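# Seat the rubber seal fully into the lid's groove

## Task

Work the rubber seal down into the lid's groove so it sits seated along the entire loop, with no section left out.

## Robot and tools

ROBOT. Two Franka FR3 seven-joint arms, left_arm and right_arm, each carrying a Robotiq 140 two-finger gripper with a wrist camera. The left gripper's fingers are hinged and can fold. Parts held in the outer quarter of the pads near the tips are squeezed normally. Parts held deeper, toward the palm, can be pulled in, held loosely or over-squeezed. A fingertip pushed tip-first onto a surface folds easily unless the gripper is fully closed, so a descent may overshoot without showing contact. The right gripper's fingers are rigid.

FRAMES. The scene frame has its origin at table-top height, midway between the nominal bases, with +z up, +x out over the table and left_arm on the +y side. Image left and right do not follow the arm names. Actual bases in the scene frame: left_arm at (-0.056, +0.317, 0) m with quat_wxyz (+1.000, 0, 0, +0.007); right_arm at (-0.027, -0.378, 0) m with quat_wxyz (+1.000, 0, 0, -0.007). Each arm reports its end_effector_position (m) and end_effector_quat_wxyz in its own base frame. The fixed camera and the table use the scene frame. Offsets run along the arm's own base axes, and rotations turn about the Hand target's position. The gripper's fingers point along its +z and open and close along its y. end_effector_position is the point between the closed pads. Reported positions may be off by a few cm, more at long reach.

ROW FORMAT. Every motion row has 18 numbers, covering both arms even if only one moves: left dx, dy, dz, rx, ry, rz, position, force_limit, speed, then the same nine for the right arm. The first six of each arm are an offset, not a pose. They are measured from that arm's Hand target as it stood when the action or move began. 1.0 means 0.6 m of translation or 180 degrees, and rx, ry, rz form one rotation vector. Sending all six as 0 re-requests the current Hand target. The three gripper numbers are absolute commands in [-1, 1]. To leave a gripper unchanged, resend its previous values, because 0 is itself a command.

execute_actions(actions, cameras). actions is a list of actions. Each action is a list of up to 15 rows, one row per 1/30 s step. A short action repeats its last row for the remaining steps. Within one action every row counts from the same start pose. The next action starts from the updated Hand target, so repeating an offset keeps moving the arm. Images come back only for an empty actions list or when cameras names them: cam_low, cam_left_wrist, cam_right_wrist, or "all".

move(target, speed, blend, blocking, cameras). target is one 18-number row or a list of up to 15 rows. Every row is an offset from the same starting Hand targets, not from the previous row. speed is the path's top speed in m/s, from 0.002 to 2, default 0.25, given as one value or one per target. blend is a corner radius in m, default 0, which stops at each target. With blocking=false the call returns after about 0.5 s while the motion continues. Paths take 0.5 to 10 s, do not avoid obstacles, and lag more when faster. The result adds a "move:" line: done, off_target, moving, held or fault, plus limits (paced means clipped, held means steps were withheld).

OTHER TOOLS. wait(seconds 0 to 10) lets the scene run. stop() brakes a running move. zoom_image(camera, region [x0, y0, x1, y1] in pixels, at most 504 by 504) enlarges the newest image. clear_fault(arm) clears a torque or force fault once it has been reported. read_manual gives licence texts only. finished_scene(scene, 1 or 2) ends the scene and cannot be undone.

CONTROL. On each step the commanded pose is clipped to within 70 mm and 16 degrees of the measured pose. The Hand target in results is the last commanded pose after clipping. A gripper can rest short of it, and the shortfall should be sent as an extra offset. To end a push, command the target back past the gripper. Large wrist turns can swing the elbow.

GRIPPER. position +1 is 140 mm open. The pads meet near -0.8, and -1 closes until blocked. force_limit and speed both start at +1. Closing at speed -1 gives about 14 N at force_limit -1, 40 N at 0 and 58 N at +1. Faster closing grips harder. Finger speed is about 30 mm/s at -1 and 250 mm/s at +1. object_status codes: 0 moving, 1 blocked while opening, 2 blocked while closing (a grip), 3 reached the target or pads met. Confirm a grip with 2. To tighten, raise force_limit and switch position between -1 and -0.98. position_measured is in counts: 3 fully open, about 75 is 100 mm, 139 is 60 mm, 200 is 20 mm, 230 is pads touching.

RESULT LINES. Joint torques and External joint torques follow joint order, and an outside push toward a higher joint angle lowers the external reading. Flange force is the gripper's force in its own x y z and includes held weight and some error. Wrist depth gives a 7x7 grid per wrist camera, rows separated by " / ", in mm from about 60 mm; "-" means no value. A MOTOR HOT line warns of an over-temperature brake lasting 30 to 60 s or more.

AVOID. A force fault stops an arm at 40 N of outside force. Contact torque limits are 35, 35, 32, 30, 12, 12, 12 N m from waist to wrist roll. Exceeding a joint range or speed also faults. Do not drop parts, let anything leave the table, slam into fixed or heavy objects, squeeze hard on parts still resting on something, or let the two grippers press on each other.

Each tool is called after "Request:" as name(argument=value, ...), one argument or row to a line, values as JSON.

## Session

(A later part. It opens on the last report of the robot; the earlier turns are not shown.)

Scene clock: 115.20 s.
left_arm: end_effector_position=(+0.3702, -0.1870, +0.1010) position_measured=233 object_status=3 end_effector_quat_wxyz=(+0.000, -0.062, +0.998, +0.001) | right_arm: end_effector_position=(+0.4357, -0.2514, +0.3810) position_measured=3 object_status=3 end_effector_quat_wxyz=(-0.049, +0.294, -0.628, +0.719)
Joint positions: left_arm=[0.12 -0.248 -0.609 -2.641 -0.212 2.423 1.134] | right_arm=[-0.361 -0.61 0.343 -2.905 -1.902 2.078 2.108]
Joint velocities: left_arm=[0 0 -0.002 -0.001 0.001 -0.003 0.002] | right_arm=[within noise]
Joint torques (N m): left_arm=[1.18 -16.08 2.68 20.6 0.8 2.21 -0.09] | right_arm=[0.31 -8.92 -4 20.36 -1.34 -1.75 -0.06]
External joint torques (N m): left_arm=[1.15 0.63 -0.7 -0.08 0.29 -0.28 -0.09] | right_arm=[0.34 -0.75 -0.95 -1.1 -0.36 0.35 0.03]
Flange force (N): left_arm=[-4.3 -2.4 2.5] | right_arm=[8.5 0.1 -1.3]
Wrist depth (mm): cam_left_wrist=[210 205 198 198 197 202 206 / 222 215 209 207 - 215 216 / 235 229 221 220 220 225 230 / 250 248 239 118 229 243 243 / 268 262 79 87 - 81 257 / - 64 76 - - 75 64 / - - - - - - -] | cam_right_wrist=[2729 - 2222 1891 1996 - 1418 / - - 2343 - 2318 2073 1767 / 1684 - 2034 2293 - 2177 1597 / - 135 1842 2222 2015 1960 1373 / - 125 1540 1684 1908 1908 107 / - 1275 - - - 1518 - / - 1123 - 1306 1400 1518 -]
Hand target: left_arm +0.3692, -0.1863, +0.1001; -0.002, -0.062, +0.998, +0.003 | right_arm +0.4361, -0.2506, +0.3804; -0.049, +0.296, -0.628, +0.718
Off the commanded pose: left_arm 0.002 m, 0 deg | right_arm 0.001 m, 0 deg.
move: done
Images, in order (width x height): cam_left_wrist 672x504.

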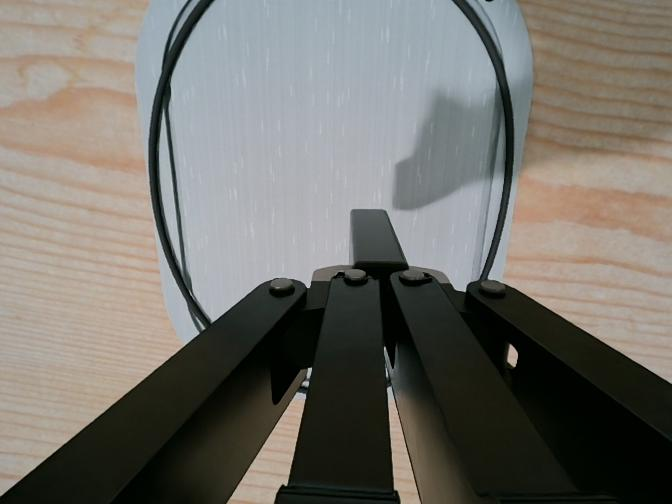

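Request:
move(
  target=[-0.09,-0.02,0.0,0,0,0,-1,-0.7,0,0,0,0,0,0,0,1,1,1],
  speed=0.2,
  cameras=["cam_left_wrist"],
)

Request:
zoom_image(
  camera="cam_left_wrist",
  region=[120, 0, 372, 252],
)

Request:
zoom_image(
  camera="cam_left_wrist",
  region=[330, 0, 582, 252],
)

Scene clock: 116.43 s.
left_arm: end_effector_position=(+0.3164, -0.1983, +0.1000) position_measured=233 object_status=3 end_effector_quat_wxyz=(-0.001, -0.058, +0.998, +0.004) | right_arm: end_effector_position=(+0.4357, -0.2514, +0.3810) position_measured=3 object_status=3 end_effector_quat_wxyz=(-0.049, +0.294, -0.628, +0.719)
Joint positions: left_arm=[0.011 -0.392 -0.617 -2.758 -0.326 2.4 1.132] | right_arm=[-0.361 -0.61 0.343 -2.905 -1.902 2.078 2.108]
Joint torques (N m): left_arm=[0.57 -13 4.53 19.51 0.24 2.21 -0.29] | right_arm=[0.29 -8.91 -4.07 20.36 -1.34 -1.75 -0.07]
External joint torques (N m): left_arm=[0.56 -0.79 -0.17 -0.65 -0.29 -0.24 -0.29] | right_arm=[0.29 -0.76 -1.03 -1.09 -0.37 0.34 0.01]
Flange force (N): left_arm=[3.3 1.9 -1.9] | right_arm=[8.7 0.0 -1.1]
Wrist depth (mm): cam_left_wrist=[209 209 206 206 207 206 206 / 221 218 209 208 209 215 216 / 234 230 220 219 218 224 228 / 248 246 234 130 229 244 243 / 264 260 79 87 - 82 256 / - 64 75 - - 75 64 / - - - - - - -] | cam_right_wrist=[- - - 1874 - 1960 1447 / 1781 - - - 2156 2200 1796 / - 2156 2073 2799 2629 2269 1364 / - 135 1711 - 2222 150 1373 / - 125 - - - 1908 107 / - 1261 - 1645 - 1752 112 / - - 1165 1306 1427 1466 -]
Hand target: left_arm +0.3152, -0.1983, +0.1001; -0.002, -0.062, +0.998, +0.003 | right_arm +0.4361, -0.2506, +0.3804; -0.049, +0.296, -0.628, +0.718
Off the commanded pose: left_arm 0.001 m, 1 deg | right_arm 0.001 m, 0 deg.
move: done
Images, in order (width x height): cam_left_wrist 672x504.

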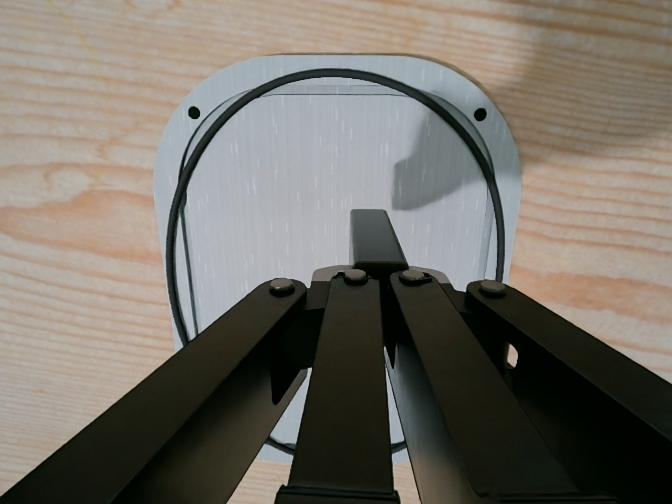

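Scaled by 2.000 from the camera's 672x504 image, which has a finer 960x720 frame.

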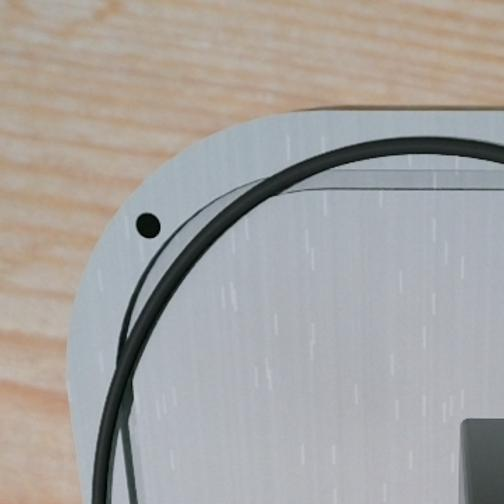

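Scaled by 2.000 from the camera's 672x504 image, which has a finer 960x720 frame.

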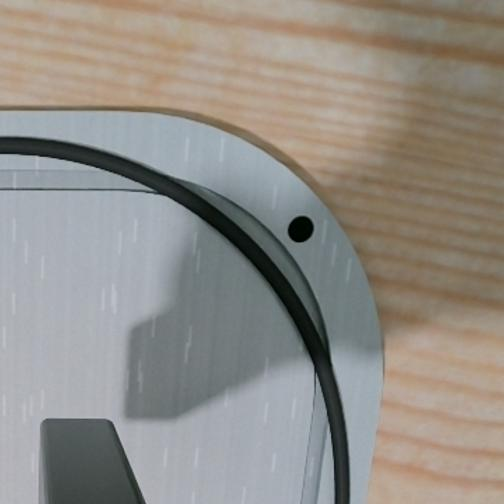

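Request:
move(
  target=[
    [-0.1482,-0.0768,-0.0418,0,0,0,-1,-0.7,0,0,0,0,0,0,0,1,1,1],
    [-0.1482,-0.0768,-0.0893,0,0,0,-1,-0.7,0,0,0,0,0,0,0,1,1,1],
    [-0.1175,-0.0733,-0.0893,0,0,0,-1,-0.7,0,0,0,0,0,0,0,1,1,1],
    [-0.1248,-0.0070,-0.0893,0,0,0,-1,-0.7,0,0,0,0,0,0,0,1,1,1],
    [-0.1248,-0.0070,-0.0735,0,0,0,-1,-0.7,0,0,0,0,0,0,0,1,1,1],
    [-0.0972,-0.0375,-0.0760,0,0,0,-1,-0.7,0,0,0,0,0,0,0,1,1,1],
    [-0.0972,-0.0375,-0.0968,0,0,0,-1,-0.7,0,0,0,0,0,0,0,1,1,1],
  ],
  speed=[0.15,0.03,0.03,0.04,0.08,0.08,0.02],
  blend=[0.01,0,0.002,0,0.003,0.003,0],
)

Scene clock: 123.07 s.
left_arm: end_effector_position=(+0.2618, -0.2201, +0.0509) position_measured=233 object_status=3 end_effector_quat_wxyz=(+0.003, -0.062, +0.998, +0.001) | right_arm: end_effector_position=(+0.4357, -0.2514, +0.3810) position_measured=3 object_status=3 end_effector_quat_wxyz=(-0.049, +0.294, -0.628, +0.719)
Joint positions: left_arm=[-0.063 -0.368 -0.746 -2.886 -0.452 2.565 1.059] | right_arm=[-0.361 -0.61 0.343 -2.905 -1.902 2.078 2.108]
Joint torques (N m): left_arm=[0.68 -9.99 4.24 17.03 0.31 2.65 0.04] | right_arm=[0.29 -8.87 -4.03 20.38 -1.34 -1.73 -0.09]
External joint torques (N m): left_arm=[0.72 0.22 -0.36 -0.53 -0.11 0.16 0.04] | right_arm=[0.26 -0.68 -1.03 -1.07 -0.36 0.36 -0.01]
External joint torques when the fault began: left_arm=[-1.6 7.96 -4.2 -2.75 -0.88 0.57 -0.12]
Flange force (N): left_arm=[-1.6 -0.6 3.4] | right_arm=[8.4 0.0 -0.9]
Flange force when the fault began (N): left_arm=[-7.6 -18.5 40.0]
Wrist depth (mm): cam_left_wrist=[165 165 164 163 163 163 161 / 174 174 173 172 171 172 171 / 185 183 183 183 182 182 181 / 196 196 186 147 178 189 192 / 210 206 79 87 - 81 201 / - 64 75 - - 75 64 / - - - - - - -] | cam_right_wrist=[- 2293 - - - - 1382 / - - 2343 - - - 1767 / - - - - - 2343 1684 / - 134 1858 - - 1908 1427 / - 135 - - - 1908 107 / - - 1306 1427 1724 1697 - / - - - - 1400 1645 -]
Hand target: left_arm +0.2618, -0.2201, +0.0509; +0.003, -0.062, +0.998, +0.001 (not the last commanded pose) | right_arm +0.4361, -0.2506, +0.3804; -0.049, +0.296, -0.628, +0.718
Tool commands: left_gripper/position=-1.0 left_gripper/force_limit=-0.701961 left_gripper/speed=+0.003922 right_gripper/position=+1.0 right_gripper/force_limit=+1.0 right_gripper/speed=+1.0
Off the commanded pose: left_arm 0.010 m, 1 deg | right_arm 0.001 m, 0 deg.
FORCE FAULT: contact force on the left arm reached its limit, and that arm stopped. The contact can be on any part of that arm, not only on its tool. That arm's remaining commands of this call were not run. That arm is still stopped at the end of this call. While its stop runs, that arm takes no new command, but execute_actions still moves its gripper.
CLEAR FAULT: the left arm stays stopped (Reflex) until you call clear_fault(arm="left_arm").
move: fault (left_arm); path passed 6 of 7 targets

Request:
clear_fault(
  arm="left_arm",
)

Request:
move(
  target=[
    [0,0,0.015,0,0,0,-1,-0.7,0,0,0,0,0,0,0,1,1,1],
    [0.09,0.03,0.083,0,0,0,-1,-0.7,0,0,0,0,0,0,0,1,1,1],
  ],
  speed=[0.05,0.2],
  blend=[0.005,0],
  cameras=["cam_left_wrist"],
)

Request:
zoom_image(
  camera="cam_left_wrist",
  region=[120, 0, 372, 252],
)

Request:
zoom_image(
  camera="cam_left_wrist",
  region=[330, 0, 582, 252],
)

Scene clock: 123.33 s.
left_arm: end_effector_position=(+0.2618, -0.2201, +0.0509) position_measured=233 object_status=3 end_effector_quat_wxyz=(+0.003, -0.062, +0.998, +0.001) | right_arm: end_effector_position=(+0.4357, -0.2514, +0.3810) position_measured=3 object_status=3 end_effector_quat_wxyz=(-0.049, +0.294, -0.628, +0.719)
Joint positions: left_arm=[-0.063 -0.368 -0.746 -2.886 -0.452 2.565 1.059] | right_arm=[-0.361 -0.61 0.343 -2.905 -1.902 2.078 2.108]
Joint torques (N m): left_arm=[0.64 -10.01 4.19 17 0.32 2.67 0.07] | right_arm=[0.33 -8.94 -4.01 20.31 -1.35 -1.77 -0.07]
External joint torques (N m): left_arm=[0.65 0.26 -0.44 -0.59 -0.11 0.16 0.07] | right_arm=[0.29 -0.76 -1.01 -1.18 -0.37 0.32 0.02]
Flange force (N): left_arm=[-1.3 -0.6 3.6] | right_arm=[8.8 0.2 -1.3]
Wrist depth (mm): cam_left_wrist=[166 164 164 164 163 162 161 / 175 174 173 173 172 171 170 / 185 184 184 183 182 181 180 / 196 196 185 147 178 188 192 / 210 207 79 87 - 81 202 / - 64 75 - - 75 64 / - - - - - - -] | cam_right_wrist=[- 2293 1842 2073 - 1697 1507 / - 3266 4399 - - - 1891 / - - - 2422 3477 2597 1738 / 1518 135 1781 1978 2053 150 1356 / - 125 1518 1942 - 1960 107 / - 1218 1507 1529 1738 1645 - / - 1184 - - - 1447 -]
Hand target: left_arm +0.2618, -0.2201, +0.0509; +0.003, -0.062, +0.998, +0.001 (not the last commanded pose) | right_arm +0.4361, -0.2506, +0.3804; -0.049, +0.296, -0.628, +0.718
Tool commands: left_gripper/position=-1.0 left_gripper/force_limit=-0.701961 left_gripper/speed=+0.003922 right_gripper/position=+1.0 right_gripper/force_limit=+1.0 right_gripper/speed=+1.0
Off the commanded pose: left_arm 0.010 m, 1 deg | right_arm 0.001 m, 0 deg.
FORCE FAULT, CONTINUED: the left arm's stop, for the force fault that an earlier result reported, is over. The call counts as one of the actions that you can send in this scene. That arm's target is now where it stood when the stop ended, not its last command. That arm accepts commands again.
CLEAR FAULT: your call cleared the left arm's force fault. If the contact force or a joint's load stays at its limit, that arm stops again.

Scene clock: 124.77 s.
left_arm: end_effector_position=(+0.3167, -0.2027, +0.1013) position_measured=233 object_status=3 end_effector_quat_wxyz=(+0.005, -0.067, +0.998, +0.000) | right_arm: end_effector_position=(+0.4357, -0.2514, +0.3810) position_measured=3 object_status=3 end_effector_quat_wxyz=(-0.049, +0.294, -0.628, +0.719)
Joint positions: left_arm=[0.016 -0.402 -0.635 -2.761 -0.346 2.408 1.117] | right_arm=[-0.361 -0.61 0.343 -2.905 -1.902 2.078 2.108]
Joint velocities: left_arm=[0.001 0.002 -0.001 0.001 0 -0.003 0.003] | right_arm=[within noise]
Joint torques (N m): left_arm=[0.59 -11.51 5.11 20.24 0.82 2.29 0.31] | right_arm=[0.3 -8.89 -4.06 20.34 -1.34 -1.75 -0.01]
External joint torques (N m): left_arm=[0.57 0.39 0.13 -0.04 0.3 -0.22 0.31] | right_arm=[0.3 -0.71 -1.02 -1.12 -0.36 0.34 0.08]
Flange force (N): left_arm=[-2.9 0.1 0.5] | right_arm=[8.5 0.3 -1.0]
Wrist depth (mm): cam_left_wrist=[210 210 208 207 207 206 205 / 223 222 216 210 212 216 216 / 236 235 222 221 219 225 228 / 252 250 236 118 229 239 243 / 269 264 79 87 - 82 257 / - 64 75 - - 75 64 / - - - - - - -] | cam_right_wrist=[- 2449 - - 1874 1908 1291 / 1858 2034 - - 2478 1960 1738 / - - 2269 2343 - 2177 1382 / 1497 135 1711 2073 1925 1960 1373 / - 125 - 1738 - 1891 107 / - 1198 - - - 1684 112 / - 1165 - - - 1476 -]
Hand target: left_arm +0.3158, -0.2021, +0.1007; +0.003, -0.062, +0.998, +0.001 | right_arm +0.4361, -0.2506, +0.3804; -0.049, +0.296, -0.628, +0.718
Off the commanded pose: left_arm 0.001 m, 1 deg | right_arm 0.001 m, 0 deg.
move: done; blend cut to 0.0045 m at target 1
Images, in order (width x height): cam_left_wrist 672x504.

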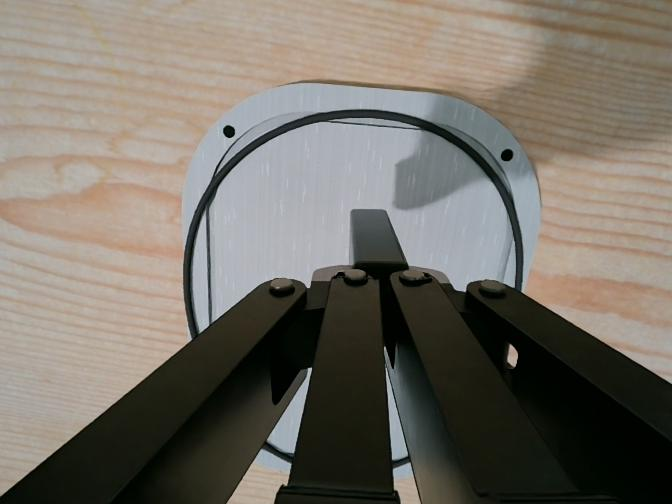

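Scaled by 2.000 from the camera's 672x504 image, which has a finer 960x720 frame.

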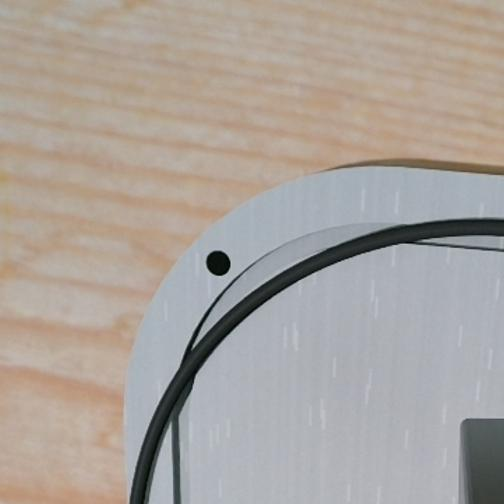

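Scaled by 2.000 from the camera's 672x504 image, which has a finer 960x720 frame.

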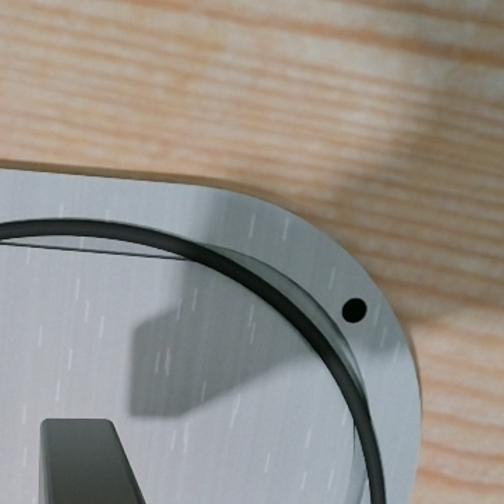

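Request:
move(
  target=[
    [-0.1265,-0.0437,-0.0512,0,0,-0.026,-1,-0.7,0,0,0,0,0,0,0,1,1,1],
    [-0.1265,-0.0437,-0.0882,0,0,-0.026,-1,-0.7,0,0,0,0,0,0,0,1,1,1],
    [-0.1003,-0.0423,-0.0882,0,0,-0.026,-1,-0.7,0,0,0,0,0,0,0,1,1,1],
    [-0.1042,0.0327,-0.0882,0,0,-0.026,-1,-0.7,0,0,0,0,0,0,0,1,1,1],
    [-0.1208,0.0327,-0.06,0,0,-0.026,-1,-0.7,0,0,0,0,0,0,0,1,1,1],
    [0.01,0.003,0,0,0,-0.026,-1,-0.7,0,0,0,0,0,0,0,1,1,1],
  ],
  speed=[0.15,0.03,0.03,0.04,0.08,0.2],
  blend=[0.01,0,0.002,0,0.01,0],
  cameras=["cam_left_wrist"],
)

Request:
zoom_image(
  camera="cam_left_wrist",
  region=[140, 20, 392, 272],
)

Request:
zoom_image(
  camera="cam_left_wrist",
  region=[330, 20, 582, 272],
)

Scene clock: 130.53 s.
left_arm: end_effector_position=(+0.3228, -0.2012, +0.1016) position_measured=233 object_status=3 end_effector_quat_wxyz=(+0.005, -0.020, +1.000, -0.001) | right_arm: end_effector_position=(+0.4357, -0.2514, +0.3810) position_measured=3 object_status=3 end_effector_quat_wxyz=(-0.049, +0.294, -0.628, +0.719)
Joint positions: left_arm=[-0.016 -0.377 -0.584 -2.752 -0.305 2.418 1.194] | right_arm=[-0.361 -0.61 0.343 -2.905 -1.902 2.078 2.108]
Joint velocities: left_arm=[0.002 0 0 0 0.001 -0.004 -0.001] | right_arm=[within noise]
Joint torques (N m): left_arm=[1.18 -12.69 3.72 20.35 0.8 2.27 -0.17] | right_arm=[0.35 -8.92 -4.03 20.35 -1.36 -1.77 -0.03]
External joint torques (N m): left_arm=[1.18 0.48 -0.62 -0.03 0.28 -0.23 -0.17] | right_arm=[0.38 -0.74 -0.98 -1.1 -0.39 0.33 0.05]
Flange force (N): left_arm=[-4.3 -2.2 2.1] | right_arm=[8.5 0.2 -1.2]
Wrist depth (mm): cam_left_wrist=[211 210 210 209 207 206 204 / 224 223 215 208 209 213 216 / 237 236 222 225 220 221 228 / 253 251 236 131 231 235 242 / 269 266 79 87 - 81 257 / - 64 76 - - 75 64 / - - - - - - -] | cam_right_wrist=[- - - - 2113 - 1456 / - - - - - - 1842 / - 1711 - 2343 - 2369 1658 / 1427 135 - 1960 - 1925 1437 / - 135 1529 2015 - 1925 107 / - 1225 - 1633 - 1671 112 / - - - 1261 - - -]
Hand target: left_arm +0.3218, -0.2003, +0.1007; +0.003, -0.021, +1.000, +0.001 | right_arm +0.4361, -0.2506, +0.3804; -0.049, +0.296, -0.628, +0.718
Off the commanded pose: left_arm 0.002 m, 0 deg | right_arm 0.001 m, 0 deg.
move: done; blend cut to 0.0098 m at target 5
Images, in order (width x height): cam_left_wrist 672x504.

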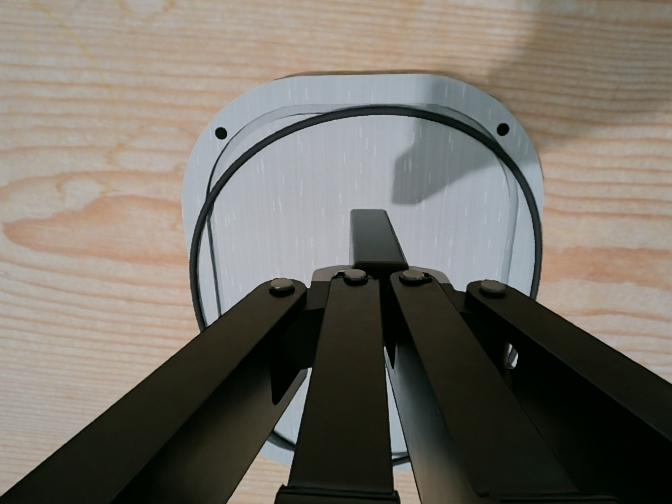

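Scaled by 2.000 from the camera's 672x504 image, which has a finer 960x720 frame.

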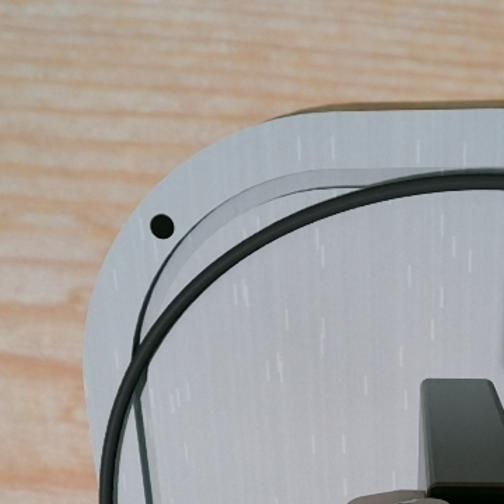

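Scaled by 2.000 from the camera's 672x504 image, which has a finer 960x720 frame.

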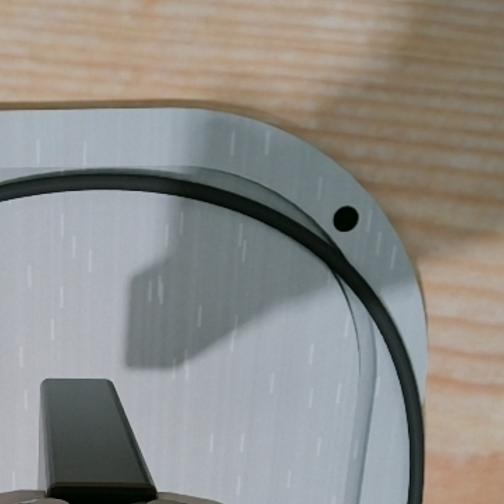

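Request:
move(
  target=[
    [-0.0797,-0.0102,-0.0745,0,0,0,-1,-0.7,0,0,0,0,0,0,0,1,1,1],
    [-0.0797,-0.0102,-0.0853,0,0,0,-1,-0.7,0,0,0,0,0,0,0,1,1,1],
    [-0.0872,-0.0105,-0.0853,0,0,0,-1,-0.7,0,0,0,0,0,0,0,1,1,1],
    [-0.0872,-0.0105,-0.0953,0,0,0,-1,-0.7,0,0,0,0,0,0,0,1,1,1],
  ],
  speed=[0.12,0.015,0.015,0.015],
  blend=[0.002,0.001,0.001,0],
)

Scene clock: 133.40 s.
left_arm: end_effector_position=(+0.2701, -0.2066, +0.0478) position_measured=233 object_status=3 end_effector_quat_wxyz=(+0.003, -0.016, +1.000, +0.003) | right_arm: end_effector_position=(+0.4357, -0.2514, +0.3810) position_measured=3 object_status=3 end_effector_quat_wxyz=(-0.049, +0.294, -0.628, +0.719)
Joint positions: left_arm=[-0.083 -0.344 -0.672 -2.897 -0.396 2.589 1.155] | right_arm=[-0.361 -0.61 0.343 -2.905 -1.902 2.078 2.108]
Joint torques (N m): left_arm=[1.21 -10.54 3.7 16.62 0.4 2.95 0.05] | right_arm=[0.34 -8.87 -4.07 20.4 -1.34 -1.76 -0.05]
External joint torques (N m): left_arm=[1.2 0.94 -0.22 -0.96 -0.01 0.46 0.05] | right_arm=[0.33 -0.76 -1.04 -1 -0.36 0.33 0.04]
External joint torques when the fault began: left_arm=[1.38 5.73 -1.71 -2.83 -0.43 2.27 -0.26]
Flange force (N): left_arm=[-4.3 -0.8 8.1] | right_arm=[8.5 0.0 -1.0]
Flange force when the fault began (N): left_arm=[-13.8 -10.3 38.4]
Wrist depth (mm): cam_left_wrist=[162 162 161 160 160 160 159 / 171 171 170 169 169 169 168 / 181 182 180 178 177 178 177 / 192 191 179 147 173 180 188 / 205 202 79 87 - 81 198 / - 64 76 - - 75 64 / - - - - - - -] | cam_right_wrist=[- - - - - - 1364 / - - 2506 3217 - 1978 1811 / - 1697 1891 2318 - 2318 1645 / - 135 1858 - - 150 1382 / - 125 - - - 2134 107 / - - 1339 - - 1645 112 / - 1134 - - 1621 1476 -]
Hand target: left_arm +0.2701, -0.2066, +0.0478; +0.003, -0.016, +1.000, +0.003 (not the last commanded pose) | right_arm +0.4361, -0.2506, +0.3804; -0.049, +0.296, -0.628, +0.718
Tool commands: left_gripper/position=-1.0 left_gripper/force_limit=-0.701961 left_gripper/speed=+0.003922 right_gripper/position=+1.0 right_gripper/force_limit=+1.0 right_gripper/speed=+1.0
Off the commanded pose: left_arm 0.004 m, 1 deg | right_arm 0.001 m, 0 deg.
FORCE FAULT: contact force on the left arm reached its limit, and that arm stopped. The contact can be on any part of that arm, not only on its tool. That arm's remaining commands of this call were not run. That arm is still stopped at the end of this call. While its stop runs, that arm takes no new command, but execute_actions still moves its gripper.
CLEAR FAULT: the left arm stays stopped (Reflex) until you call clear_fault(arm="left_arm").
move: fault (left_arm)

Request:
clear_fault(
  arm="left_arm",
)

Request:
move(
  target=[
    [0,0,0.015,0,0,0,-1,-0.7,0,0,0,0,0,0,0,1,1,1],
    [0.085,0.01,0.088,0,0,0,-1,-0.7,0,0,0,0,0,0,0,1,1,1],
  ],
  speed=[0.05,0.2],
  blend=[0.005,0],
  cameras=["cam_left_wrist"],
)

Request:
zoom_image(
  camera="cam_left_wrist",
  region=[250, 40, 502, 292],
)

Scene clock: 133.63 s.
left_arm: end_effector_position=(+0.2701, -0.2066, +0.0478) position_measured=233 object_status=3 end_effector_quat_wxyz=(+0.003, -0.016, +1.000, +0.003) | right_arm: end_effector_position=(+0.4357, -0.2514, +0.3810) position_measured=3 object_status=3 end_effector_quat_wxyz=(-0.049, +0.294, -0.628, +0.719)
Joint positions: left_arm=[-0.083 -0.344 -0.672 -2.897 -0.396 2.589 1.155] | right_arm=[-0.361 -0.61 0.343 -2.905 -1.902 2.078 2.108]
Joint torques (N m): left_arm=[1.28 -10.53 3.75 16.58 0.41 2.95 0.04] | right_arm=[0.3 -8.87 -4 20.45 -1.36 -1.77 -0.06]
External joint torques (N m): left_arm=[1.25 0.98 -0.19 -1.03 0 0.44 0.04] | right_arm=[0.31 -0.72 -0.97 -1.01 -0.38 0.33 0.03]
Flange force (N): left_arm=[-4.4 -0.7 8.3] | right_arm=[8.2 0.1 -0.9]
Wrist depth (mm): cam_left_wrist=[163 162 161 160 160 160 159 / 171 171 170 170 169 168 167 / 181 181 180 178 177 177 177 / 193 190 179 147 174 180 188 / 206 202 79 87 - 81 198 / - 64 76 - - 75 64 / - - - - - - -] | cam_right_wrist=[- - 2156 2093 - 1942 1487 / - - 2629 2629 2449 2269 1908 / 1724 - 2073 2395 2369 2629 1585 / 1540 135 1752 - 2093 1842 1391 / - 126 - 1711 - - 107 / - - - - 1781 1697 112 / - - 1261 1684 - 1437 -]
Hand target: left_arm +0.2701, -0.2066, +0.0478; +0.003, -0.016, +1.000, +0.003 (not the last commanded pose) | right_arm +0.4361, -0.2506, +0.3804; -0.049, +0.296, -0.628, +0.718
Tool commands: left_gripper/position=-1.0 left_gripper/force_limit=-0.701961 left_gripper/speed=+0.003922 right_gripper/position=+1.0 right_gripper/force_limit=+1.0 right_gripper/speed=+1.0
Off the commanded pose: left_arm 0.004 m, 1 deg | right_arm 0.001 m, 0 deg.
FORCE FAULT, CONTINUED: the left arm's stop, for the force fault that an earlier result reported, is over. The call counts as one of the actions that you can send in this scene. That arm's target is now where it stood when the stop ended, not its last command. That arm accepts commands again.
CLEAR FAULT: your call cleared the left arm's force fault. If the contact force or a joint's load stays at its limit, that arm stops again.

Scene clock: 135.00 s.
left_arm: end_effector_position=(+0.3218, -0.2016, +0.1013) position_measured=233 object_status=3 end_effector_quat_wxyz=(+0.005, -0.021, +1.000, +0.001) | right_arm: end_effector_position=(+0.4357, -0.2514, +0.3810) position_measured=3 object_status=3 end_effector_quat_wxyz=(-0.049, +0.294, -0.628, +0.719)
Joint positions: left_arm=[-0.014 -0.378 -0.59 -2.752 -0.304 2.417 1.188] | right_arm=[-0.361 -0.61 0.343 -2.905 -1.902 2.078 2.108]
Joint velocities: left_arm=[0 -0.001 0 0 0.001 -0.004 0.003] | right_arm=[within noise]
Joint torques (N m): left_arm=[0.68 -12.58 4.58 20.35 0.83 2.28 0.33] | right_arm=[0.31 -8.9 -4.07 20.39 -1.33 -1.76 -0.07]
External joint torques (N m): left_arm=[0.71 0.45 0.2 0.01 0.3 -0.21 0.33] | right_arm=[0.32 -0.7 -1.03 -1.1 -0.35 0.35 0.01]
Flange force (N): left_arm=[-3.3 0.4 0.7] | right_arm=[8.5 0.1 -1.1]
Wrist depth (mm): cam_left_wrist=[210 209 209 208 206 207 205 / 223 222 214 206 209 215 217 / 237 235 222 223 220 221 229 / 251 251 237 111 230 235 244 / 269 263 79 87 - 82 255 / - 64 76 - - 75 64 / - - - - - - -] | cam_right_wrist=[- - - 2222 2177 1191 1447 / - - - - - - 1811 / - 1942 2222 - - 2318 1711 / - 135 1811 - 2113 150 1347 / - 135 1684 1518 - 1978 107 / - 1299 1339 1529 - 1711 - / - - 1239 1382 - 1476 -]
Hand target: left_arm +0.3211, -0.2006, +0.1006; +0.003, -0.016, +1.000, +0.003 | right_arm +0.4361, -0.2506, +0.3804; -0.049, +0.296, -0.628, +0.718
Off the commanded pose: left_arm 0.001 m, 1 deg | right_arm 0.001 m, 0 deg.
move: done; blend cut to 0.0045 m at target 1
Images, in order (width x height): cam_left_wrist 672x504.

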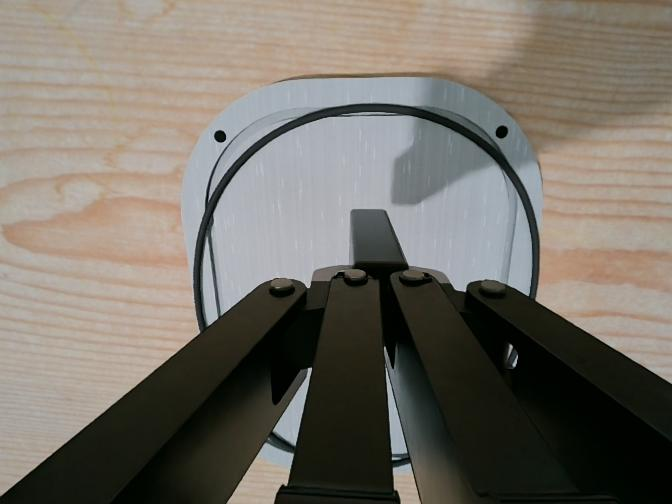

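Scaled by 2.000 from the camera's 672x504 image, which has a finer 960x720 frame.

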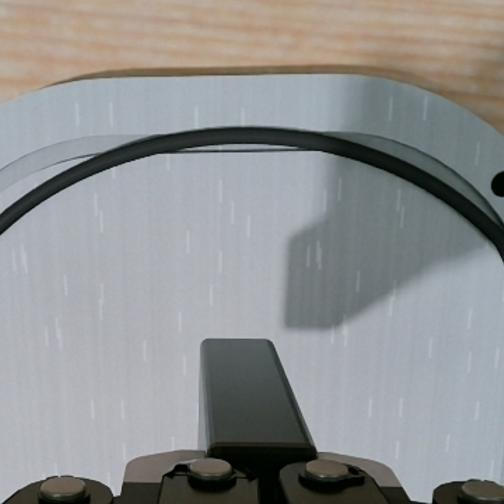

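Request:
move(
  target=[
    [-0.0867,0.0188,-0.0743,0,0,0,-1,-0.7,0,0,0,0,0,0,0,1,1,1],
    [-0.0867,0.0188,-0.0918,0,0,0,-1,-0.7,0,0,0,0,0,0,0,1,1,1],
  ],
  speed=[0.15,0.015],
  blend=[0.002,0],
)

Scene clock: 137.10 s.
left_arm: end_effector_position=(+0.2679, -0.1890, +0.0476) position_measured=233 object_status=3 end_effector_quat_wxyz=(+0.001, -0.015, +1.000, +0.003) | right_arm: end_effector_position=(+0.4357, -0.2514, +0.3810) position_measured=3 object_status=3 end_effector_quat_wxyz=(-0.049, +0.294, -0.628, +0.719)
Joint positions: left_arm=[-0.109 -0.372 -0.612 -2.93 -0.392 2.583 1.19] | right_arm=[-0.361 -0.61 0.343 -2.905 -1.902 2.078 2.108]
Joint torques (N m): left_arm=[1.34 -7.45 2.46 16.22 0.18 4.64 -0.08] | right_arm=[0.32 -8.88 -4.04 20.35 -1.35 -1.76 -0.02]
External joint torques (N m): left_arm=[1.34 3.71 -1.23 -1.39 -0.23 2.16 -0.08] | right_arm=[0.26 -0.7 -1.05 -1.08 -0.37 0.32 0.06]
Flange force (N): left_arm=[-12.3 -7.5 28.2] | right_arm=[8.4 0.3 -0.8]
Wrist depth (mm): cam_left_wrist=[162 162 162 160 160 159 159 / 171 170 170 169 169 168 168 / 181 180 178 177 177 177 177 / 193 188 178 147 173 187 188 / 205 194 79 87 - 81 199 / - 64 75 - - 75 64 / - - - - - - -] | cam_right_wrist=[- - 2661 1978 1711 1925 1400 / - 2395 2913 - - - 1891 / - - - - - 2395 1621 / - 135 - - - 1925 1356 / - 125 - - - 1842 107 / - - - 1391 - 1781 - / - - - - - 1609 -]
Hand target: left_arm +0.2691, -0.1893, +0.0455; +0.003, -0.016, +1.000, +0.003 | right_arm +0.4361, -0.2506, +0.3804; -0.049, +0.296, -0.628, +0.718
Off the commanded pose: left_arm 0.002 m, 0 deg | right_arm 0.001 m, 0 deg.
move: done

Request:
move(
  target=[
    [0,0,0.0183,0,0,0,-1,-0.7,0,0,0,0,0,0,0,1,1,1],
    [0.0037,-0.06,0.0183,0,0,0,-1,-0.7,0,0,0,0,0,0,0,1,1,1],
    [0.0037,-0.06,0.0008,0,0,0,-1,-0.7,0,0,0,0,0,0,0,1,1,1],
  ],
  speed=[0.08,0.08,0.015],
  blend=[0.003,0.003,0],
)

Scene clock: 139.03 s.
left_arm: end_effector_position=(+0.2699, -0.2259, +0.0476) position_measured=233 object_status=3 end_effector_quat_wxyz=(+0.001, -0.012, +1.000, +0.003) | right_arm: end_effector_position=(+0.4357, -0.2514, +0.3810) position_measured=3 object_status=3 end_effector_quat_wxyz=(-0.049, +0.294, -0.628, +0.719)
Joint positions: left_arm=[-0.063 -0.309 -0.725 -2.858 -0.382 2.587 1.113] | right_arm=[-0.361 -0.61 0.343 -2.905 -1.902 2.078 2.108]
Joint velocities: left_arm=[0.002 0 -0.003 0.002 0 -0.001 -0.005] | right_arm=[within noise]
Joint torques (N m): left_arm=[2.43 -9.31 3.33 15.9 0.48 4.19 -0.34] | right_arm=[0.34 -8.83 -4.07 20.33 -1.32 -1.74 -0.07]
External joint torques (N m): left_arm=[2.43 2.62 -0.64 -1.68 0.08 1.71 -0.34] | right_arm=[0.32 -0.68 -1.04 -1.07 -0.35 0.35 0.02]
Flange force (N): left_arm=[-11.9 -6.1 23.7] | right_arm=[8.4 0.1 -1.0]
Wrist depth (mm): cam_left_wrist=[162 162 162 161 160 160 159 / 171 171 169 169 169 168 168 / 181 180 179 177 177 178 178 / 193 192 187 147 174 177 187 / 205 202 79 87 - 81 199 / - 64 76 - - 75 64 / - - - - - - -] | cam_right_wrist=[- 2200 2269 2269 - 1239 1456 / 1925 - - - 2536 2222 1796 / - 1960 - - 2113 2422 - / - 135 1373 - - 150 124 / - 125 - 1671 - 1891 107 / - 1204 - - - 1585 112 / - - - 1268 1585 1382 -]
Hand target: left_arm +0.2713, -0.2253, +0.0460; +0.003, -0.016, +1.000, +0.003 | right_arm +0.4361, -0.2506, +0.3804; -0.049, +0.296, -0.628, +0.718
Off the commanded pose: left_arm 0.002 m, 1 deg | right_arm 0.001 m, 0 deg.
move: done

Request:
move(
  target=[
    [-0.002,0,0.015,0,0,0,-1,-0.7,0,0,0,0,0,0,0,1,1,1],
    [0.083,0.042,0.091,0,0,0,-1,-0.7,0,0,0,0,0,0,0,1,1,1],
  ],
  speed=[0.06,0.2],
  blend=[0.004,0],
  cameras=["cam_left_wrist"],
)

Request:
zoom_image(
  camera="cam_left_wrist",
  region=[250, 40, 502, 292],
)

Request:
zoom_image(
  camera="cam_left_wrist",
  region=[320, 80, 446, 206],
)

Scene clock: 140.73 s.
left_arm: end_effector_position=(+0.3216, -0.2005, +0.1007) position_measured=233 object_status=3 end_effector_quat_wxyz=(+0.004, -0.022, +1.000, +0.001) | right_arm: end_effector_position=(+0.4357, -0.2514, +0.3810) position_measured=3 object_status=3 end_effector_quat_wxyz=(-0.049, +0.294, -0.628, +0.719)
Joint positions: left_arm=[-0.007 -0.378 -0.594 -2.753 -0.307 2.416 1.191] | right_arm=[-0.361 -0.61 0.343 -2.905 -1.902 2.078 2.108]
Joint velocities: left_arm=[0 0.002 -0.001 0 0 -0.003 0.005] | right_arm=[within noise]
Joint torques (N m): left_arm=[0.3 -13.14 4.6 20.31 0.79 2.2 0.32] | right_arm=[0.29 -8.88 -4.17 20.4 -1.33 -1.75 -0.04]
External joint torques (N m): left_arm=[0.34 -0.13 0.21 -0.08 0.27 -0.3 0.32] | right_arm=[0.31 -0.71 -1.12 -1.06 -0.35 0.35 0.04]
Flange force (N): left_arm=[-0.5 1.5 -1.4] | right_arm=[8.6 0.1 -0.8]
Wrist depth (mm): cam_left_wrist=[210 209 209 208 206 206 204 / 222 220 214 210 211 214 216 / 236 234 221 220 220 224 228 / 251 250 234 130 228 235 242 / 267 262 79 87 - 82 255 / - 64 76 - - 75 64 / - - - - - - -] | cam_right_wrist=[3079 - - - 2478 1842 1456 / - - 2536 2369 2729 - 1796 / 1658 1645 1858 2874 2245 2661 1633 / 1562 134 1645 - 2245 149 1382 / - 125 - - 1597 1925 107 / - - - - 1507 1658 112 / - - - - - 1507 -]
Hand target: left_arm +0.3211, -0.2001, +0.1006; +0.003, -0.016, +1.000, +0.003 | right_arm +0.4361, -0.2506, +0.3804; -0.049, +0.296, -0.628, +0.718
Off the commanded pose: left_arm 0.001 m, 1 deg | right_arm 0.001 m, 0 deg.
move: done
Images, in order (width x height): cam_left_wrist 672x504.

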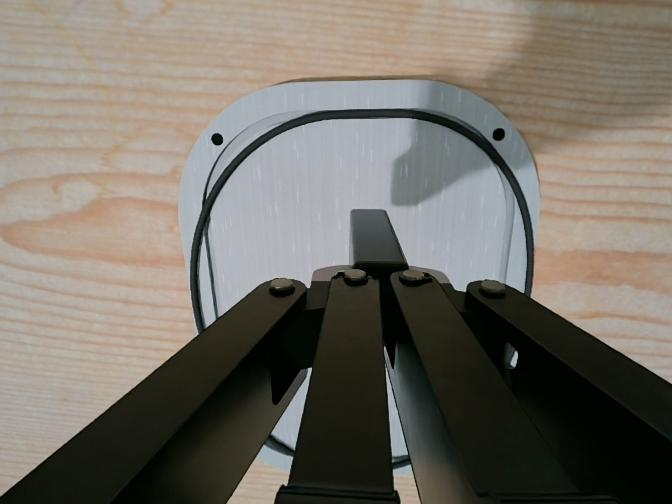

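Scaled by 2.000 from the camera's 672x504 image, which has a finer 960x720 frame.

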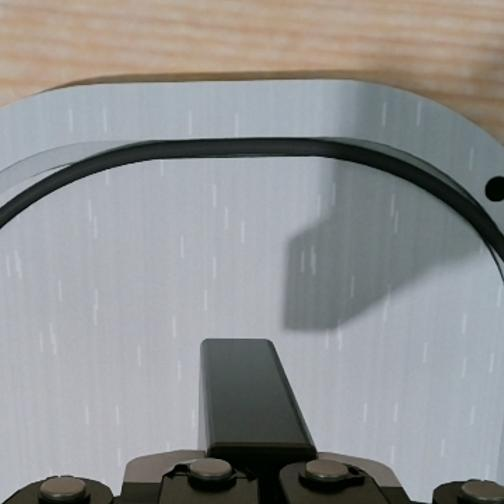

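Scaled by 4.000 from the camera's 672x504 image, which has a finer 960x720 frame.

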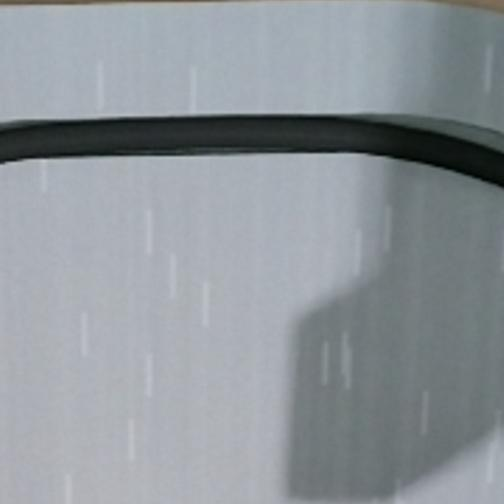

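Request:
zoom_image(
  camera="cam_left_wrist",
  region=[400, 90, 540, 230],
)

Request:
zoom_image(
  camera="cam_left_wrist",
  region=[180, 90, 340, 250],
)

Scaled by 3.600 from the camera's 672x504 image, which has a finer 960x720 frame.

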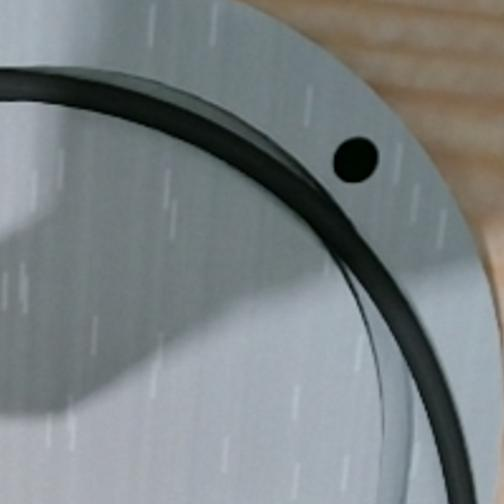

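Scaled by 3.150 from the camera's 672x504 image, which has a finer 960x720 frame.

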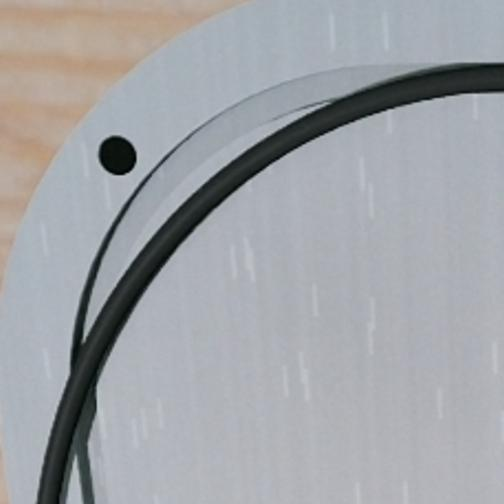

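Request:
move(
  target=[
    [-0.0828,0.0477,-0.0727,0,0,0,-1,-0.7,0,0,0,0,0,0,0,1,1,1],
    [-0.0828,0.0477,-0.0843,0,0,0,-1,-0.7,0,0,0,0,0,0,0,1,1,1],
    [-0.0853,0.0480,-0.0843,0,0,0,-1,-0.7,0,0,0,0,0,0,0,1,1,1],
    [-0.0853,0.0480,-0.0868,0,0,0,-1,-0.7,0,0,0,0,0,0,0,1,1,1],
  ],
  speed=[0.15,0.015,0.015,0.015],
  blend=[0.002,0.001,0.0005,0],
)

Scene clock: 173.73 s.
left_arm: end_effector_position=(+0.2728, -0.1711, +0.0510) position_measured=233 object_status=3 end_effector_quat_wxyz=(+0.006, -0.019, +1.000, +0.003) | right_arm: end_effector_position=(+0.4357, -0.2514, +0.3810) position_measured=3 object_status=3 end_effector_quat_wxyz=(-0.049, +0.294, -0.628, +0.719)
Joint positions: left_arm=[-0.104 -0.408 -0.572 -2.957 -0.392 2.58 1.231] | right_arm=[-0.361 -0.61 0.343 -2.905 -1.902 2.078 2.108]
Joint velocities: left_arm=[0.002 0.001 0.001 -0.001 0.001 0.003 0.001] | right_arm=[within noise]
Joint torques (N m): left_arm=[-0.85 -7.87 2.71 16.34 -0.06 2.61 0.29] | right_arm=[0.27 -8.93 -4.06 20.41 -1.33 -1.76 -0.07]
External joint torques (N m): left_arm=[-0.88 2.64 -0.94 -1.42 -0.48 0.11 0.29] | right_arm=[0.3 -0.81 -0.99 -1.02 -0.36 0.33 0.02]
Flange force (N): left_arm=[-1.0 -3.4 12.0] | right_arm=[8.7 -0.1 -1.2]
Wrist depth (mm): cam_left_wrist=[165 164 164 163 162 161 161 / 174 174 172 172 171 170 170 / 185 182 179 178 180 181 180 / 196 183 182 147 178 192 192 / 210 192 79 87 - 82 202 / - 64 75 - - 75 64 / - - - - - - -] | cam_right_wrist=[1767 - 2222 - - 2134 1447 / 2113 1827 - - - - 1842 / - - 2093 2369 2269 2449 1645 / - 135 1796 - - 2073 1391 / - 135 1585 1633 2015 1942 107 / - 1239 1373 - 1658 1671 112 / - - - - - 1529 -]
Hand target: left_arm +0.2699, -0.1713, +0.0485; +0.003, -0.016, +1.000, +0.003 | right_arm +0.4361, -0.2506, +0.3804; -0.049, +0.296, -0.628, +0.718
Off the commanded pose: left_arm 0.004 m, 1 deg | right_arm 0.001 m, 0 deg.
move: off_target (left_arm); blend cut to 0.0008 m at target 2

Request:
move(
  target=[
    [-0.005,0,0,0,0,0,-1,-0.7,0,0,0,0,0,0,0,1,1,1],
  ],
  speed=[0.02],
)

Scene clock: 174.80 s.
left_arm: end_effector_position=(+0.2707, -0.1713, +0.0508) position_measured=233 object_status=3 end_effector_quat_wxyz=(+0.007, -0.016, +1.000, +0.002) | right_arm: end_effector_position=(+0.4357, -0.2514, +0.3810) position_measured=3 object_status=3 end_effector_quat_wxyz=(-0.049, +0.294, -0.628, +0.719)
Joint positions: left_arm=[-0.117 -0.413 -0.565 -2.963 -0.392 2.582 1.231] | right_arm=[-0.361 -0.61 0.343 -2.905 -1.902 2.078 2.108]
Joint velocities: left_arm=[-0.002 0.001 0.004 0 0 0 -0.002] | right_arm=[within noise]
Joint torques (N m): left_arm=[-1.43 -8.25 1.94 15.82 -0.28 2.25 0.09] | right_arm=[0.33 -8.92 -4.04 20.38 -1.35 -1.76 -0.06]
External joint torques (N m): left_arm=[-1.42 2.12 -1.63 -1.96 -0.7 -0.25 0.09] | right_arm=[0.36 -0.81 -0.99 -1.06 -0.37 0.34 0.02]
Flange force (N): left_arm=[4.3 -3.4 8.9] | right_arm=[8.8 -0.1 -1.3]
Wrist depth (mm): cam_left_wrist=[164 164 164 162 161 161 161 / 173 173 173 171 171 171 169 / 184 183 179 178 179 180 181 / 196 185 181 147 179 192 191 / 211 192 79 87 - 81 202 / - 64 76 - - 75 64 / - - - - - - -] | cam_right_wrist=[2093 - - 2478 1960 2073 1476 / - 2177 2953 2369 - 2245 1671 / 1529 - 2113 - 2245 2269 - / - 135 1507 - - 150 1427 / - 125 - - - 1942 107 / - - - - - 1658 112 / - - - 1268 - 1529 -]
Hand target: left_arm +0.2669, -0.1713, +0.0485; +0.003, -0.016, +1.000, +0.003 | right_arm +0.4361, -0.2506, +0.3804; -0.049, +0.296, -0.628, +0.718
Off the commanded pose: left_arm 0.004 m, 0 deg | right_arm 0.001 m, 0 deg.
move: off_target (left_arm)

Request:
move(
  target=[
    [-0.001,0,-0.0025,0,0,0,-1,-0.7,0,0,0,0,0,0,0,1,1,1],
  ],
  speed=[0.02],
)

Scene clock: 175.67 s.
left_arm: end_effector_position=(+0.2710, -0.1714, +0.0507) position_measured=233 object_status=3 end_effector_quat_wxyz=(+0.008, -0.016, +1.000, +0.002) | right_arm: end_effector_position=(+0.4357, -0.2514, +0.3810) position_measured=3 object_status=3 end_effector_quat_wxyz=(-0.049, +0.294, -0.628, +0.719)
Joint positions: left_arm=[-0.119 -0.413 -0.564 -2.965 -0.392 2.586 1.231] | right_arm=[-0.361 -0.61 0.343 -2.905 -1.902 2.078 2.108]
Joint velocities: left_arm=[0 -0.001 0.001 0 0.001 0.007 0.002] | right_arm=[within noise]
Joint torques (N m): left_arm=[-1.45 -6.56 1.75 15.22 -0.39 2.46 0.06] | right_arm=[0.34 -8.92 -4.08 20.47 -1.33 -1.74 -0.08]
External joint torques (N m): left_arm=[-1.44 3.84 -1.81 -2.57 -0.81 -0.06 0.06] | right_arm=[0.4 -0.79 -1 -0.9 -0.36 0.36 0]
Flange force (N): left_arm=[0.7 -5.9 17.4] | right_arm=[8.4 -0.4 -1.1]
Wrist depth (mm): cam_left_wrist=[164 164 163 162 162 161 160 / 174 173 172 172 171 171 169 / 185 184 179 178 179 180 179 / 198 183 180 147 179 192 191 / 211 193 79 87 - 82 201 / - 64 76 - - 75 64 / - - - - - - -] | cam_right_wrist=[- - 2177 - - - 1427 / - 2177 2269 - 2506 2245 1942 / - 1645 2034 - - 2177 1671 / - 146 1752 - - 150 1391 / - 135 1497 1633 - 1925 107 / - 1268 - - 1540 1738 112 / - - - - - 1487 -]
Hand target: left_arm +0.2663, -0.1713, +0.0470; +0.003, -0.016, +1.000, +0.003 | right_arm +0.4361, -0.2506, +0.3804; -0.049, +0.296, -0.628, +0.718
Off the commanded pose: left_arm 0.006 m, 1 deg | right_arm 0.001 m, 0 deg.
move: off_target (left_arm)

Request:
move(
  target=[
    [-0.003,0.0,-0.002,0,0,0,-1,-0.7,0,0,0,0,0,0,0,1,1,1],
  ],
  speed=[0.02],
)

Scene clock: 176.50 s.
left_arm: end_effector_position=(+0.2712, -0.1715, +0.0505) position_measured=233 object_status=3 end_effector_quat_wxyz=(+0.010, -0.015, +1.000, +0.002) | right_arm: end_effector_position=(+0.4357, -0.2514, +0.3810) position_measured=3 object_status=3 end_effector_quat_wxyz=(-0.049, +0.294, -0.628, +0.719)
Joint positions: left_arm=[-0.123 -0.414 -0.562 -2.968 -0.392 2.592 1.231] | right_arm=[-0.361 -0.61 0.343 -2.905 -1.902 2.078 2.108]
Joint velocities: left_arm=[-0.003 0 0.004 -0.001 -0.001 0.004 0.001] | right_arm=[within noise]
Joint torques (N m): left_arm=[-1.97 -5.39 1.3 14.23 -0.76 2.28 -0.02] | right_arm=[0.33 -8.85 -4.12 20.37 -1.35 -1.75 -0.08]
External joint torques (N m): left_arm=[-1.96 4.96 -2.23 -3.45 -1.18 -0.23 -0.02] | right_arm=[0.37 -0.71 -1.06 -1.07 -0.38 0.35 0.01]
Flange force (N): left_arm=[2.1 -7.3 21.7] | right_arm=[8.6 0.0 -1.0]
Wrist depth (mm): cam_left_wrist=[164 163 163 162 161 160 160 / 173 173 172 170 170 170 169 / 185 182 179 178 179 181 179 / 196 185 179 147 180 191 190 / 210 193 79 87 - 82 202 / - 64 76 - - 75 64 / - - - - - - -] | cam_right_wrist=[- 1978 - - - - 1456 / 2015 - 2763 - - - 1781 / 1925 - 2015 - 2449 2422 1466 / 1418 135 2369 - 2200 1960 126 / - 126 1456 - 1996 2034 107 / - - 1083 1356 1781 1697 112 / - 1299 - - - 1585 -]
Hand target: left_arm +0.2645, -0.1713, +0.0458; +0.003, -0.016, +1.000, +0.003 | right_arm +0.4361, -0.2506, +0.3804; -0.049, +0.296, -0.628, +0.718
Off the commanded pose: left_arm 0.008 m, 1 deg | right_arm 0.001 m, 0 deg.
move: off_target (left_arm)

Request:
move(
  target=[
    [0.0112,0,0.004,0,0,0,-1,-0.7,0,0,0,0,0,0,0,1,1,1],
    [0.0112,0,0.0253,0,0,0,-1,-0.7,0,0,0,0,0,0,0,1,1,1],
    [0.0573,-0.0083,0.0253,0,0,0,-1,-0.7,0,0,0,0,0,0,0,1,1,1],
    [0.0573,-0.0083,0.0037,0,0,0,-1,-0.7,0,0,0,0,0,0,0,1,1,1],
    [0.0360,-0.0133,0.0037,0,0,0,-1,-0.7,0,0,0,0,0,0,0,1,1,1],
    [0.0432,0.0135,0.0037,0,0,0,-1,-0.7,0,0,0,0,0,0,0,1,1,1],
    [0.0588,0.0383,0.0037,0,0,0,-1,-0.7,0,0,0,0,0,0,0,1,1,1],
    [0.0688,0.0283,0.0283,0,0,0,-1,-0.7,0,0,0,0,0,0,0,1,1,1],
    [0.0943,-0.048,0.0915,0,0,0,-1,-0.7,0,0,0,0,0,0,0,1,1,1],
  ],
  speed=[0.03,0.06,0.1,0.03,0.04,0.04,0.04,0.1,0.2],
  blend=[0.002,0.004,0.004,0,0.003,0.003,0,0.005,0],
  cameras=["cam_left_wrist"],
)

Request:
zoom_image(
  camera="cam_left_wrist",
  region=[400, 80, 540, 220],
)

Scene clock: 181.63 s.
left_arm: end_effector_position=(+0.3212, -0.2004, +0.1003) position_measured=233 object_status=3 end_effector_quat_wxyz=(+0.003, -0.012, +1.000, +0.002) | right_arm: end_effector_position=(+0.4357, -0.2514, +0.3810) position_measured=3 object_status=3 end_effector_quat_wxyz=(-0.049, +0.294, -0.628, +0.719)
Joint positions: left_arm=[-0.025 -0.373 -0.576 -2.753 -0.295 2.418 1.201] | right_arm=[-0.361 -0.61 0.343 -2.905 -1.902 2.078 2.108]
Joint velocities: left_arm=[-0.001 0 0 0.001 0.001 -0.001 -0.005] | right_arm=[within noise]
Joint torques (N m): left_arm=[1.19 -13.64 3.54 20.33 0.48 2.24 -0.2] | right_arm=[0.33 -8.87 -4.01 20.38 -1.34 -1.77 -0.04]
External joint torques (N m): left_arm=[1.14 -0.37 -0.75 -0.04 -0.04 -0.25 -0.2] | right_arm=[0.31 -0.68 -0.99 -1.11 -0.36 0.33 0.04]
Flange force (N): left_arm=[-1.0 -0.9 -0.4] | right_arm=[8.3 0.3 -1.0]
Wrist depth (mm): cam_left_wrist=[210 209 209 208 206 206 204 / 222 221 215 209 212 213 215 / 235 235 220 221 219 222 228 / 250 248 231 130 227 239 241 / 265 263 79 87 - 81 255 / - 64 76 - - 75 64 / - - - - - - -] | cam_right_wrist=[1996 - 2177 1827 1908 - 1382 / 1925 2506 2113 2369 2422 - 1724 / - - 1891 - - 2134 1437 / 1476 135 1633 - - 150 1456 / - 126 1400 - - - 107 / - - - - 1796 1658 - / - - - - - 1476 -]
Hand target: left_arm +0.3211, -0.2001, +0.1007; +0.003, -0.016, +1.000, +0.003 | right_arm +0.4361, -0.2506, +0.3804; -0.049, +0.296, -0.628, +0.718
Off the commanded pose: left_arm 0.001 m, 0 deg | right_arm 0.001 m, 0 deg.
move: done
Images, in order (width x height): cam_left_wrist 672x504.

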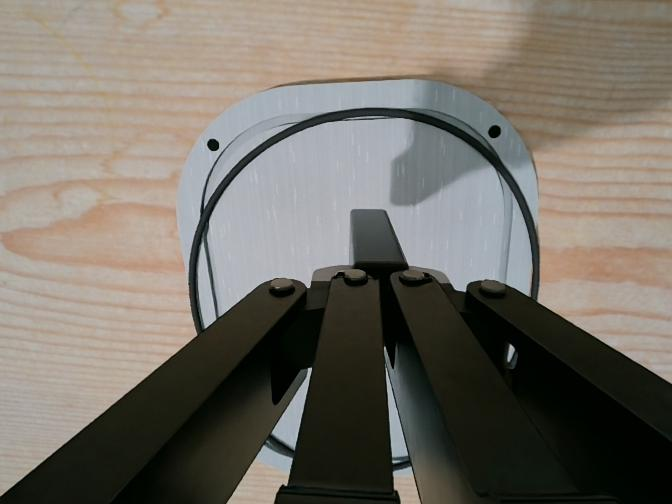

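Scaled by 3.600 from the camera's 672x504 image, which has a finer 960x720 frame.

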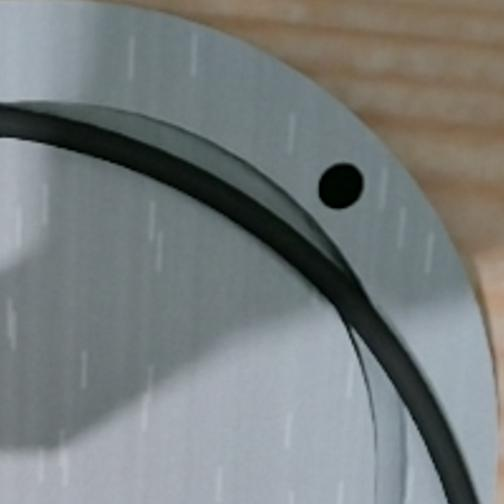

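Request:
zoom_image(
  camera="cam_left_wrist",
  region=[190, 70, 442, 196],
)

Scaled by 2.000 from the camera's 672x504 image, which has a finer 960x720 frame.

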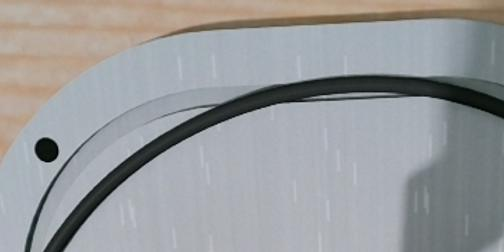

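Request:
move(
  target=[
    [-0.0827,-0.0157,-0.0728,0,0,0,-1,-0.7,0,0,0,0,0,0,0,1,1,1],
    [-0.0827,-0.0157,-0.0875,0,0,0,-1,-0.7,0,0,0,0,0,0,0,1,1,1],
  ],
  speed=[0.15,0.015],
  blend=[0.002,0],
)

Scene clock: 184.40 s.
left_arm: end_effector_position=(+0.2714, -0.2095, +0.0490) position_measured=233 object_status=3 end_effector_quat_wxyz=(+0.003, -0.011, +1.000, +0.003) | right_arm: end_effector_position=(+0.4357, -0.2514, +0.3810) position_measured=3 object_status=3 end_effector_quat_wxyz=(-0.049, +0.294, -0.628, +0.719)
Joint positions: left_arm=[-0.088 -0.338 -0.667 -2.888 -0.382 2.586 1.151] | right_arm=[-0.361 -0.61 0.343 -2.905 -1.902 2.078 2.108]
Joint velocities: left_arm=[0.001 -0.001 -0.001 0.001 0 0.003 -0.005] | right_arm=[within noise]
Joint torques (N m): left_arm=[1.12 -11.26 3.33 17.05 0.36 2.85 -0.29] | right_arm=[0.33 -8.87 -4.13 20.37 -1.34 -1.77 -0.05]
External joint torques (N m): left_arm=[1.1 0.44 -0.55 -0.56 -0.04 0.37 -0.29] | right_arm=[0.3 -0.69 -1.13 -1.08 -0.36 0.32 0.04]
Flange force (N): left_arm=[-3.3 -2.1 6.1] | right_arm=[8.5 0.1 -0.8]
Wrist depth (mm): cam_left_wrist=[163 163 163 161 161 161 160 / 172 172 171 171 170 170 169 / 183 182 181 178 177 179 179 / 194 191 179 147 175 182 190 / 206 203 79 87 - 82 200 / - 64 76 - - 75 64 / - - - - - - -] | cam_right_wrist=[- 2134 - 2156 - - 1476 / - 2343 - - 2293 2318 1811 / - 1942 - 2597 - 2293 1621 / - 135 1529 2073 2269 1827 1409 / - 126 - - 2053 1858 107 / - 1239 - 1573 - 1671 112 / - - 1100 - - 1466 -]
Hand target: left_arm +0.2715, -0.2095, +0.0482; +0.003, -0.016, +1.000, +0.003 | right_arm +0.4361, -0.2506, +0.3804; -0.049, +0.296, -0.628, +0.718
Off the commanded pose: left_arm 0.001 m, 1 deg | right_arm 0.001 m, 0 deg.
move: done

Request:
move(
  target=[
    [0,0,-0.0033,0,0,0,-1,-0.7,0,0,0,0,0,0,0,1,1,1],
    [0,0,0.0147,0,0,0,-1,-0.7,0,0,0,0,0,0,0,1,1,1],
    [0.003,-0.03,0.0147,0,0,0,-1,-0.7,0,0,0,0,0,0,0,1,1,1],
    [0.003,-0.03,-0.0017,0,0,0,-1,-0.7,0,0,0,0,0,0,0,1,1,1],
  ],
  speed=[0.015,0.08,0.08,0.015],
  blend=[0,0.003,0.003,0],
)

Scene clock: 186.70 s.
left_arm: end_effector_position=(+0.2716, -0.2276, +0.0479) position_measured=233 object_status=3 end_effector_quat_wxyz=(+0.001, -0.013, +1.000, +0.003) | right_arm: end_effector_position=(+0.4357, -0.2514, +0.3810) position_measured=3 object_status=3 end_effector_quat_wxyz=(-0.049, +0.294, -0.628, +0.719)
Joint positions: left_arm=[-0.054 -0.302 -0.731 -2.85 -0.377 2.587 1.108] | right_arm=[-0.361 -0.61 0.343 -2.905 -1.902 2.078 2.108]
Joint torques (N m): left_arm=[2 -10.87 3.08 16.67 0.51 3.7 -0.22] | right_arm=[0.36 -8.86 -4.1 20.38 -1.33 -1.76 -0.03]
External joint torques (N m): left_arm=[1.96 1.23 -0.92 -1.04 0.11 1.2 -0.22] | right_arm=[0.39 -0.66 -1.04 -1.1 -0.36 0.35 0.06]
Flange force (N): left_arm=[-7.9 -4.6 15.4] | right_arm=[8.3 0.2 -1.0]
Wrist depth (mm): cam_left_wrist=[162 162 161 161 160 160 159 / 171 171 169 170 170 169 168 / 181 181 180 177 177 178 178 / 193 193 184 147 173 178 188 / 206 202 79 87 - 81 196 / - 64 76 - - 75 64 / - - - - - - -] | cam_right_wrist=[- - 2200 2177 - 1827 1456 / 1711 - - - - 2113 1540 / - 1697 1711 - 2629 2318 1551 / - 135 1645 1978 2478 1874 1322 / - 125 1466 - - 1996 107 / - - 1356 1645 - 1645 - / - - - 1507 - 1476 -]
Hand target: left_arm +0.2733, -0.2275, +0.0472; +0.003, -0.016, +1.000, +0.003 | right_arm +0.4361, -0.2506, +0.3804; -0.049, +0.296, -0.628, +0.718
Off the commanded pose: left_arm 0.002 m, 0 deg | right_arm 0.001 m, 0 deg.
move: done


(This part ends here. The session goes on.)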